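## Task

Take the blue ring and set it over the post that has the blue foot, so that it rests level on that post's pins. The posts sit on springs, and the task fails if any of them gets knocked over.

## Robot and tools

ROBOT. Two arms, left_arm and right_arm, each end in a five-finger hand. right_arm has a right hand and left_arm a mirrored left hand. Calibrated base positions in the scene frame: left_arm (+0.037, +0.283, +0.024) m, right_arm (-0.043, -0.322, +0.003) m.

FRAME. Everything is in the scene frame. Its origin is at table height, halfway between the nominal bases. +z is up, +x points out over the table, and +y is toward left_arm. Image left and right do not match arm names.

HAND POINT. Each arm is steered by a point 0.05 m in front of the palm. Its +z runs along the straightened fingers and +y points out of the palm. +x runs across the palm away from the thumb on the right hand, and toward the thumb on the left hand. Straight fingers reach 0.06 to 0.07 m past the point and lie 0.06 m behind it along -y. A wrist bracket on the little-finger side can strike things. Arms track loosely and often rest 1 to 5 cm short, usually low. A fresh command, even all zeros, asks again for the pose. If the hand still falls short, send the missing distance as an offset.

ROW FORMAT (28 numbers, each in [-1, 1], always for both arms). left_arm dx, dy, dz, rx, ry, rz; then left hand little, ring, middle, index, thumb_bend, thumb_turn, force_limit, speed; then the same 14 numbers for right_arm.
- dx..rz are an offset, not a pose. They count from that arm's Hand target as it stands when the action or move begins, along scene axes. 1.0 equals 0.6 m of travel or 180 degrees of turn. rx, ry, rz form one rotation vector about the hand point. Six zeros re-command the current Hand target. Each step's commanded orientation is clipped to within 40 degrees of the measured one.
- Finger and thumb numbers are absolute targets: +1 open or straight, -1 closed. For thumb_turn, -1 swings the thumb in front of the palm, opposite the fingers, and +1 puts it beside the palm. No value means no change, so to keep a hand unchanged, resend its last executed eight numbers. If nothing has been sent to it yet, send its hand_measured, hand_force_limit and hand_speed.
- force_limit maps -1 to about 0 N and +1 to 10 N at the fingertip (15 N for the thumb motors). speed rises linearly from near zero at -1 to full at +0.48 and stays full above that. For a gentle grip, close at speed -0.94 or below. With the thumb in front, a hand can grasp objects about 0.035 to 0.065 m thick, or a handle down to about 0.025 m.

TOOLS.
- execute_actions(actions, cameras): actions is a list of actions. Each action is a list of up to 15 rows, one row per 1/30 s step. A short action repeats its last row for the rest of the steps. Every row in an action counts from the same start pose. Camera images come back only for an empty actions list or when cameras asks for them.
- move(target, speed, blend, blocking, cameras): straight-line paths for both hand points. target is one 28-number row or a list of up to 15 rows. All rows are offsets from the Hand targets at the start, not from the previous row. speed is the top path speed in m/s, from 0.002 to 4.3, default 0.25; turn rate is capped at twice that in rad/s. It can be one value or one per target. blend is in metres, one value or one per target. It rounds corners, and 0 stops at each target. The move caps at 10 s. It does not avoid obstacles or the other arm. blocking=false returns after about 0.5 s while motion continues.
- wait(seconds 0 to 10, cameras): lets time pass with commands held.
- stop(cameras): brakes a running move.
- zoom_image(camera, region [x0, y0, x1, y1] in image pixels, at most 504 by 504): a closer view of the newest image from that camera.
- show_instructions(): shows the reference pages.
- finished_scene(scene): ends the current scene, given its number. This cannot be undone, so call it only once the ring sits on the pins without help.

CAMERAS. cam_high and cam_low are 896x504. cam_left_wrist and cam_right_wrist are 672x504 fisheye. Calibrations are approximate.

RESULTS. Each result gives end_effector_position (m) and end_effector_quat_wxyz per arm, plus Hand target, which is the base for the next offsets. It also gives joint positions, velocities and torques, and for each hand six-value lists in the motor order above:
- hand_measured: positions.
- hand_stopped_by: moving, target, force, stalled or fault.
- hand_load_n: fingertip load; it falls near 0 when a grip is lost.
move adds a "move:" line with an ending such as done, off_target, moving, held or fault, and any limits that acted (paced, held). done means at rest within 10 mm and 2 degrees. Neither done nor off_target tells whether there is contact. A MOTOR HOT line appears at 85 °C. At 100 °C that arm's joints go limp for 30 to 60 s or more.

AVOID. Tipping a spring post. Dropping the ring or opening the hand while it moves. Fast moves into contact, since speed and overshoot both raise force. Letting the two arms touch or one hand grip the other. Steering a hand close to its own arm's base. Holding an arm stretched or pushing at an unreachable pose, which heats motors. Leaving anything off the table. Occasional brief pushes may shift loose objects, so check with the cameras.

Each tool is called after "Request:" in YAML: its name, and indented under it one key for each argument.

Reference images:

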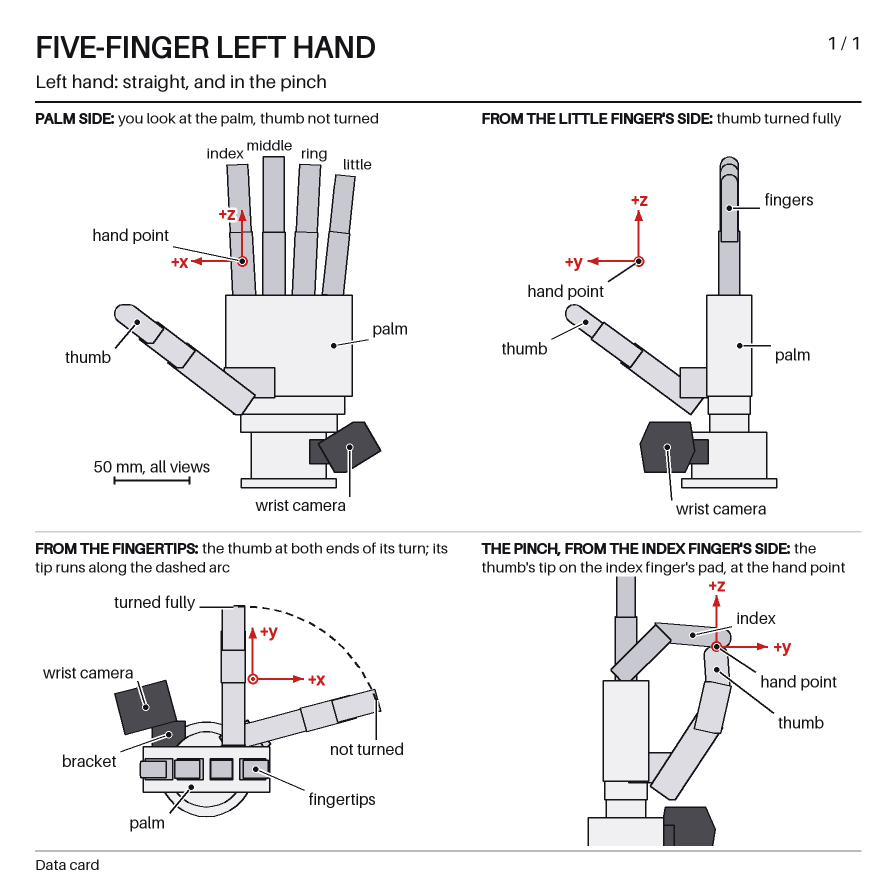

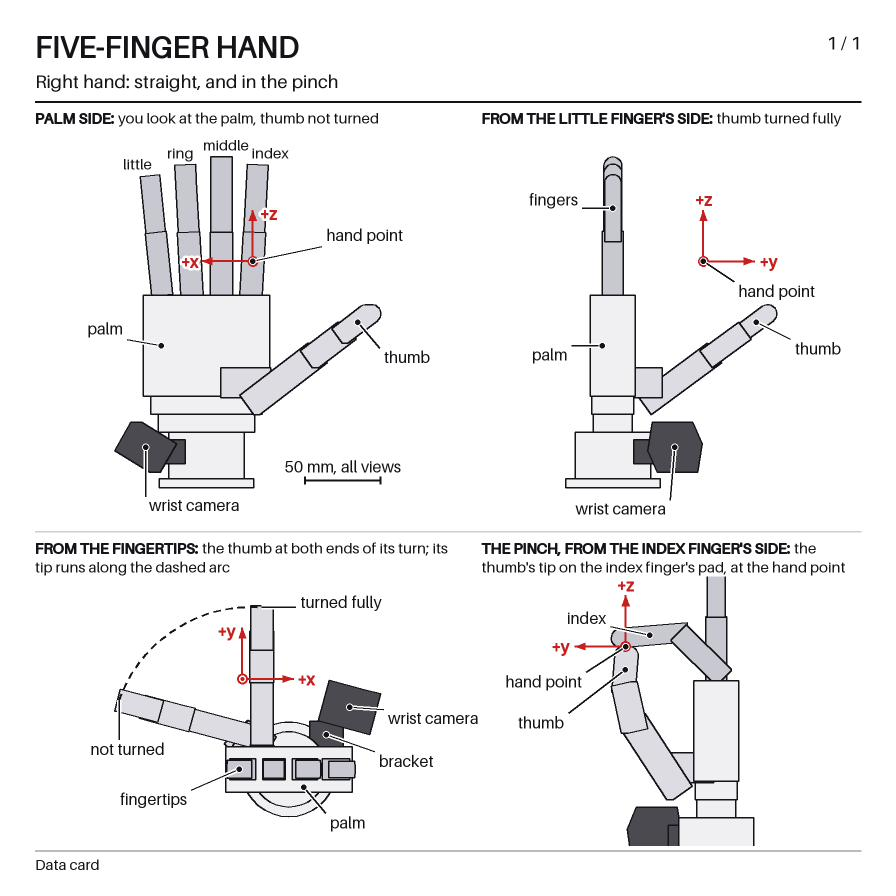

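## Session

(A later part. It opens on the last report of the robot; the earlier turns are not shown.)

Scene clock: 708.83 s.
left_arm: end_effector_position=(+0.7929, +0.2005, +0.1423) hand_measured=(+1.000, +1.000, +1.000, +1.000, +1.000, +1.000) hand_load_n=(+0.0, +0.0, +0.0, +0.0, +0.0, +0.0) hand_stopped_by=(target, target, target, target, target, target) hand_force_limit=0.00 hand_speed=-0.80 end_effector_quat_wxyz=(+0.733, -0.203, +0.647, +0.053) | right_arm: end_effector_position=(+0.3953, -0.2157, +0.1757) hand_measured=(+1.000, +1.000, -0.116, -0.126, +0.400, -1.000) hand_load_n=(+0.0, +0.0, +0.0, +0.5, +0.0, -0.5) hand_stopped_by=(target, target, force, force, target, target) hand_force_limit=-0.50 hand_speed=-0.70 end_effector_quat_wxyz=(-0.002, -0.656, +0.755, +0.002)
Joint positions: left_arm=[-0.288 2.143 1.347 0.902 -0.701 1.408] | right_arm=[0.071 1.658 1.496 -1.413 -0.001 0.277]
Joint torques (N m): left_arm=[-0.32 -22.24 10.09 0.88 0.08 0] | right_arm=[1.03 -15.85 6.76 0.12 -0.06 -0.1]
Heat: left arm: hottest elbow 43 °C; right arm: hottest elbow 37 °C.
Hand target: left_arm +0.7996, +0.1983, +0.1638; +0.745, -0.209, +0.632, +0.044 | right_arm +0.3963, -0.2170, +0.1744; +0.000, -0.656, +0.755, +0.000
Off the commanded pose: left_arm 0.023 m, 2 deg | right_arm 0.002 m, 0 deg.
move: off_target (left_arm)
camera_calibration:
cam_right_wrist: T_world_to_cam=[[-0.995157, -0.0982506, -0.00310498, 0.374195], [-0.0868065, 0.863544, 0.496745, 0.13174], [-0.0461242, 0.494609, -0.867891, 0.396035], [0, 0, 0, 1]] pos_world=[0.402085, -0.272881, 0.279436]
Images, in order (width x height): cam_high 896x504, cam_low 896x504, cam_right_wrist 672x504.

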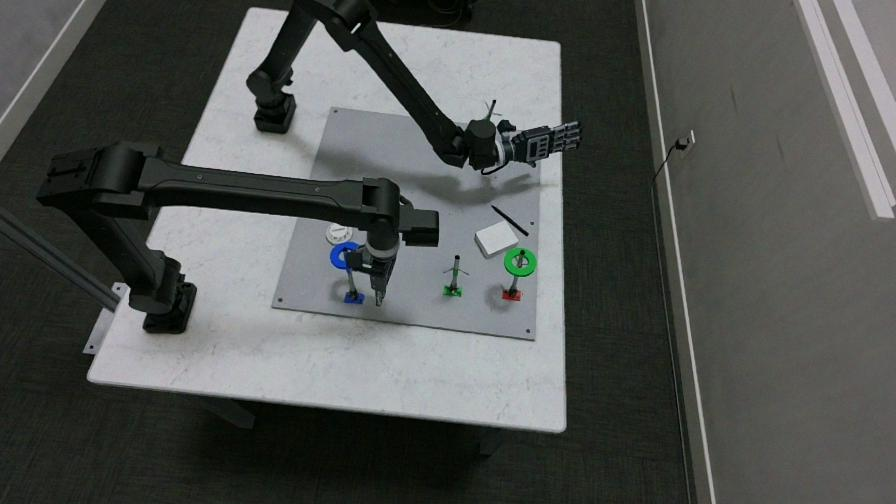

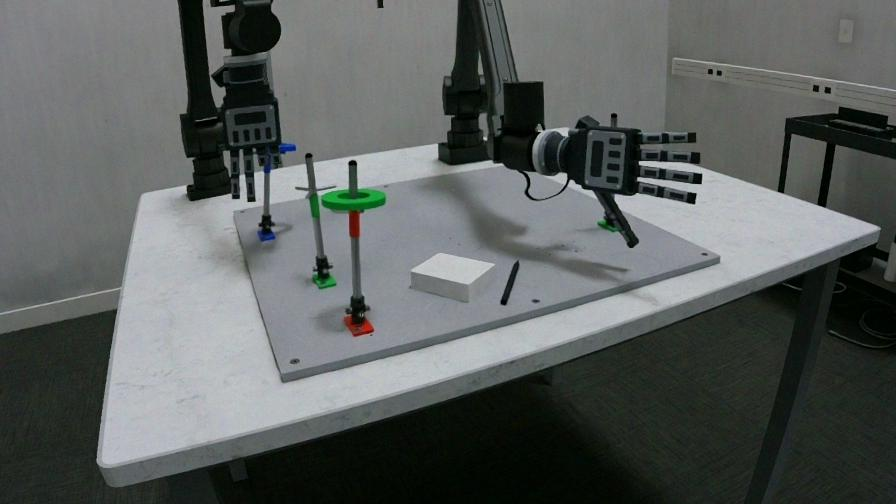

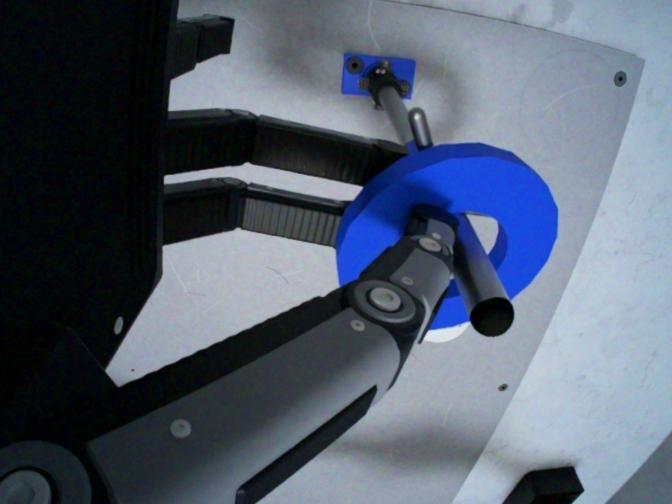

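Request:
move:
  target:
    - [0,0,0,0,0,0,1,1,1,1,1,1,0,-0.8,0,0,0,0,0,0,1,1,0.3,0.3,0.4,-1,-0.5,-0.7]
    - [0,0,0,0,0,0,1,1,1,1,1,1,0,-0.8,0.033,-0.005,0.01,0,0,0,1,1,0.3,0.3,0.4,-1,-0.5,-0.7]
    - [0,0,0,0,0,0,1,1,1,1,1,1,0,-0.8,0.1,-0.014,0.03,0,0,0,1,1,0.3,0.3,0.4,-1,-0.5,-0.7]
  speed: 0.06
  cameras: ["cam_high","cam_right_wrist","cam_low"]

Request:
zoom_image:
  camera: "cam_low"
  region: [230, 100, 310, 250]

Request:
zoom_image:
  camera: "cam_right_wrist"
  region: [300, 60, 600, 360]

Scene clock: 734.13 s.
left_arm: end_effector_position=(+0.7929, +0.2005, +0.1423) hand_measured=(+1.000, +1.000, +1.000, +1.000, +1.000, +1.000) hand_load_n=(+0.0, +0.0, +0.0, +0.0, +0.0, +0.0) hand_stopped_by=(target, target, target, target, target, target) hand_force_limit=0.00 hand_speed=-0.80 end_effector_quat_wxyz=(+0.733, -0.203, +0.647, +0.053) | right_arm: end_effector_position=(+0.4428, -0.2199, +0.1894) hand_measured=(+1.000, +1.000, +0.300, +0.300, +0.400, -1.000) hand_load_n=(+0.0, +0.0, +0.0, +0.0, +0.0, +0.5) hand_stopped_by=(target, target, target, target, target, target) hand_force_limit=-0.50 hand_speed=-0.70 end_effector_quat_wxyz=(-0.004, -0.657, +0.754, +0.003)
Joint positions: left_arm=[-0.288 2.143 1.347 0.902 -0.701 1.408] | right_arm=[0.051 1.78 1.694 -1.494 -0.001 0.255]
Joint torques (N m): left_arm=[-0.26 -22.48 10.09 0.96 0.06 -0.01] | right_arm=[0.15 -14.97 10.14 -0.58 -0.11 -0.18]
Heat: left arm: hottest elbow 43 °C; right arm: hottest elbow 37 °C.
Hand target: left_arm +0.7996, +0.1983, +0.1638; +0.745, -0.209, +0.632, +0.044 | right_arm +0.4563, -0.2253, +0.1925; +0.000, -0.656, +0.754, +0.000
Off the commanded pose: left_arm 0.023 m, 2 deg | right_arm 0.015 m, 1 deg.
move: off_target (left_arm, right_arm)
camera_calibration:
cam_right_wrist: T_world_to_cam=[[-0.994936, -0.10049, 0.00221784, 0.419525], [-0.0861178, 0.863604, 0.496761, 0.132447], [-0.0518347, 0.494054, -0.867885, 0.414647], [0, 0, 0, 1]] pos_world=[0.450299, -0.277082, 0.293141]
Images, in order (width x height): cam_high 896x504, cam_low 896x504, cam_right_wrist 672x504.

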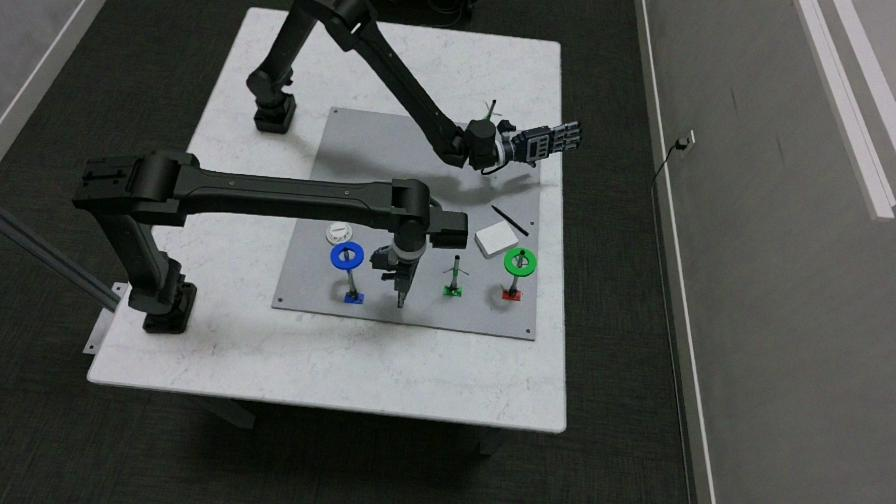

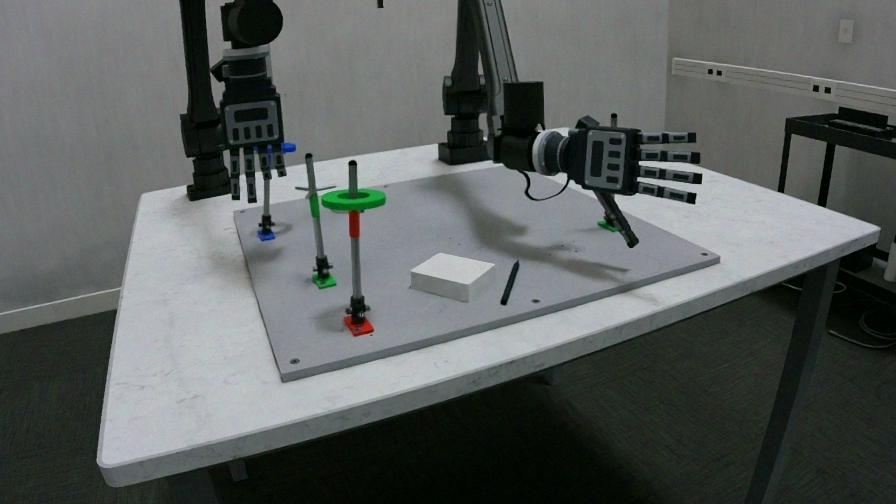

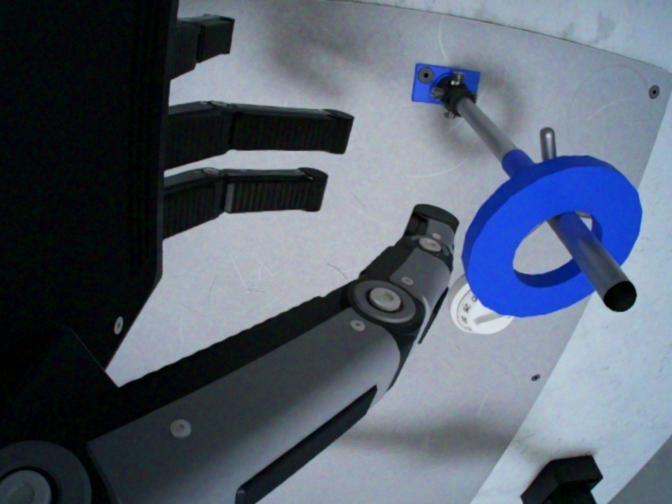

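Scaled by 3.360 from the camera's 896x504 image, which has a finer 1280x720 frame.

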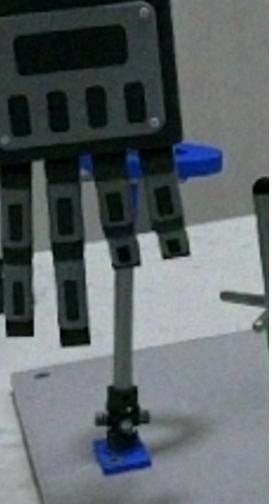

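Scaled by 1.680 from the camera's 672x504 image, which has a finer 960x720 frame.

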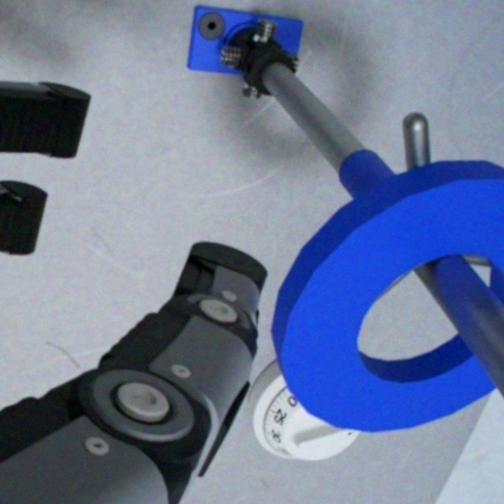

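Request:
move:
  target:
    - [0,0,0,0,0,0,1,1,1,1,1,1,0,-0.8,0,0,0.15,0,0,0,1,1,0.3,0.3,0.4,-1,-0.5,-0.7]
    - [0,0,0,0,0,0,1,1,1,1,1,1,0,-0.8,0,0.22,0.2,0,0,0,1,1,0.3,0.3,0.4,-1,-0.5,-0.7]
  speed: 0.2
  blend: 0.04
  cameras: ["cam_high","cam_right_wrist","cam_low"]

Request:
zoom_image:
  camera: "cam_low"
  region: [230, 100, 310, 250]

Request:
zoom_image:
  camera: "cam_high"
  region: [310, 200, 430, 320]

Scene clock: 741.47 s.
left_arm: end_effector_position=(+0.7929, +0.2005, +0.1423) hand_measured=(+1.000, +1.000, +1.000, +1.000, +1.000, +1.000) hand_load_n=(+0.0, +0.0, +0.0, +0.0, +0.0, +0.0) hand_stopped_by=(target, target, target, target, target, target) hand_force_limit=0.00 hand_speed=-0.80 end_effector_quat_wxyz=(+0.733, -0.203, +0.647, +0.053) | right_arm: end_effector_position=(+0.4462, -0.0977, +0.3076) hand_measured=(+1.000, +1.000, +0.300, +0.300, +0.400, -1.000) hand_load_n=(+0.0, +0.0, +0.0, +0.0, +0.0, +0.0) hand_stopped_by=(target, target, target, target, target, target) hand_force_limit=-0.50 hand_speed=-0.70 end_effector_quat_wxyz=(+0.062, -0.656, +0.752, -0.017)
Joint positions: left_arm=[-0.288 2.143 1.347 0.902 -0.701 1.408] | right_arm=[0.258 1.788 2.023 -1.679 -0.015 0.463]
Joint torques (N m): left_arm=[-0.15 -22.3 10.07 0.91 0.07 -0.01] | right_arm=[1.73 -15.21 10.39 -0.28 -0.18 0.04]
Heat: left arm: hottest elbow 43 °C; right arm: hottest elbow 39 °C.
Hand target: left_arm +0.7996, +0.1983, +0.1638; +0.745, -0.209, +0.632, +0.044 | right_arm +0.4564, -0.0934, +0.3124; +0.000, -0.656, +0.755, +0.000
Off the commanded pose: left_arm 0.023 m, 2 deg | right_arm 0.012 m, 7 deg.
joint sent to its limit (right arm) — joint 4 (wrist pitch), lower limit. The joint targets are off in orientation, not in position.
move: off_target (left_arm, right_arm)
camera_calibration:
cam_right_wrist: T_world_to_cam=[[-0.986998, -0.0973187, -0.12792, 0.471777], [-0.150859, 0.835523, 0.52834, -0.0150396], [0.0554628, 0.540769, -0.839341, 0.40495], [0, 0, 0, 1]] pos_world=[0.440914, -0.160506, 0.408187]
Images, in order (width x height): cam_high 896x504, cam_low 896x504, cam_right_wrist 672x504.

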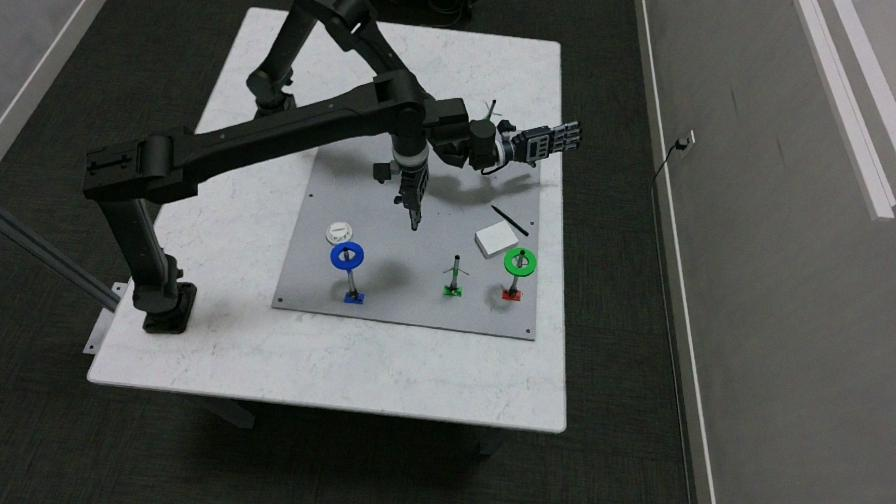

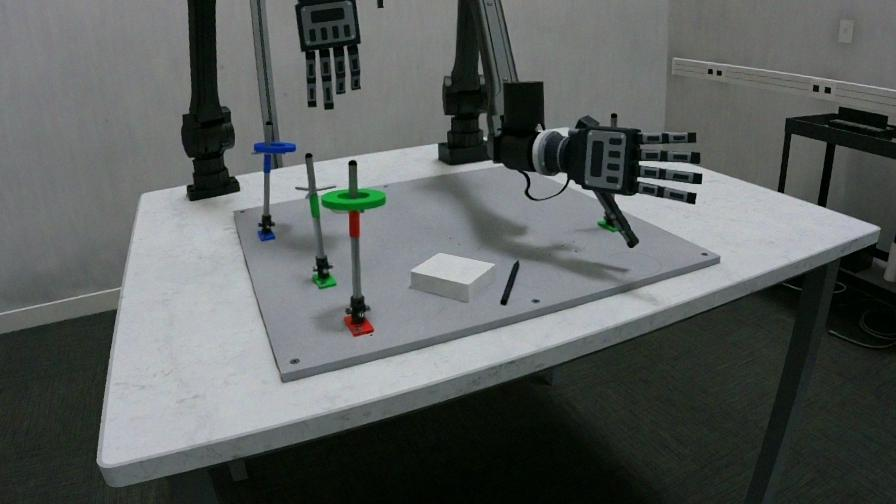

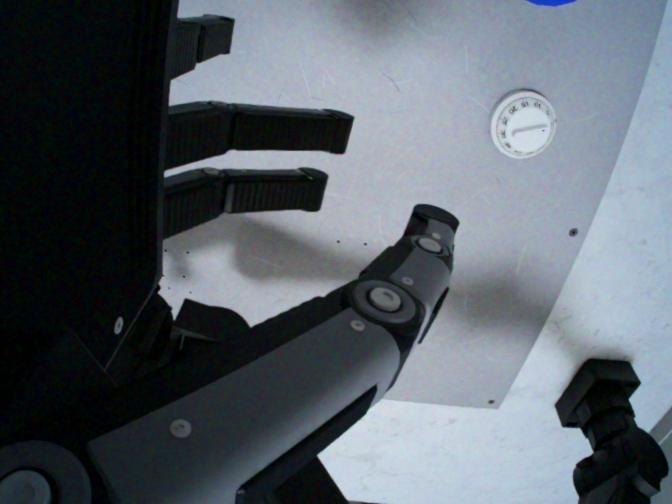

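Scaled by 3.360 from the camera's 896x504 image, which has a finer 1280x720 frame.

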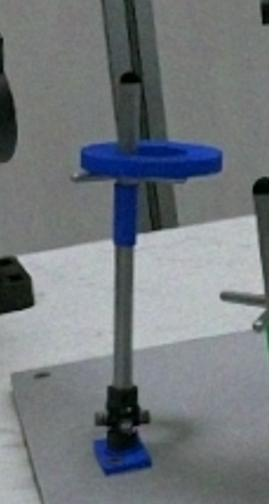

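Scaled by 4.200 from the camera's 896x504 image, which has a finer 1280x720 frame.

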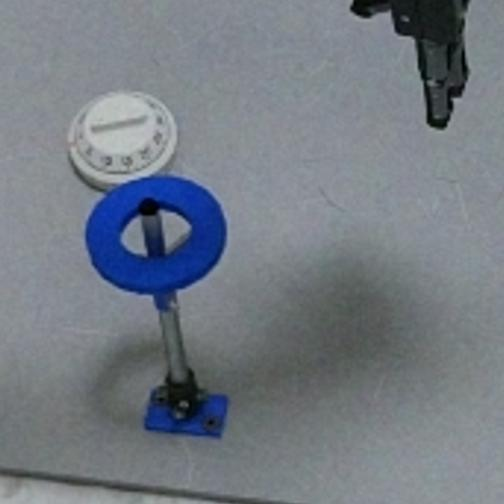

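Request:
finished_scene:
  scene: 2

The scene is finished: the task was done.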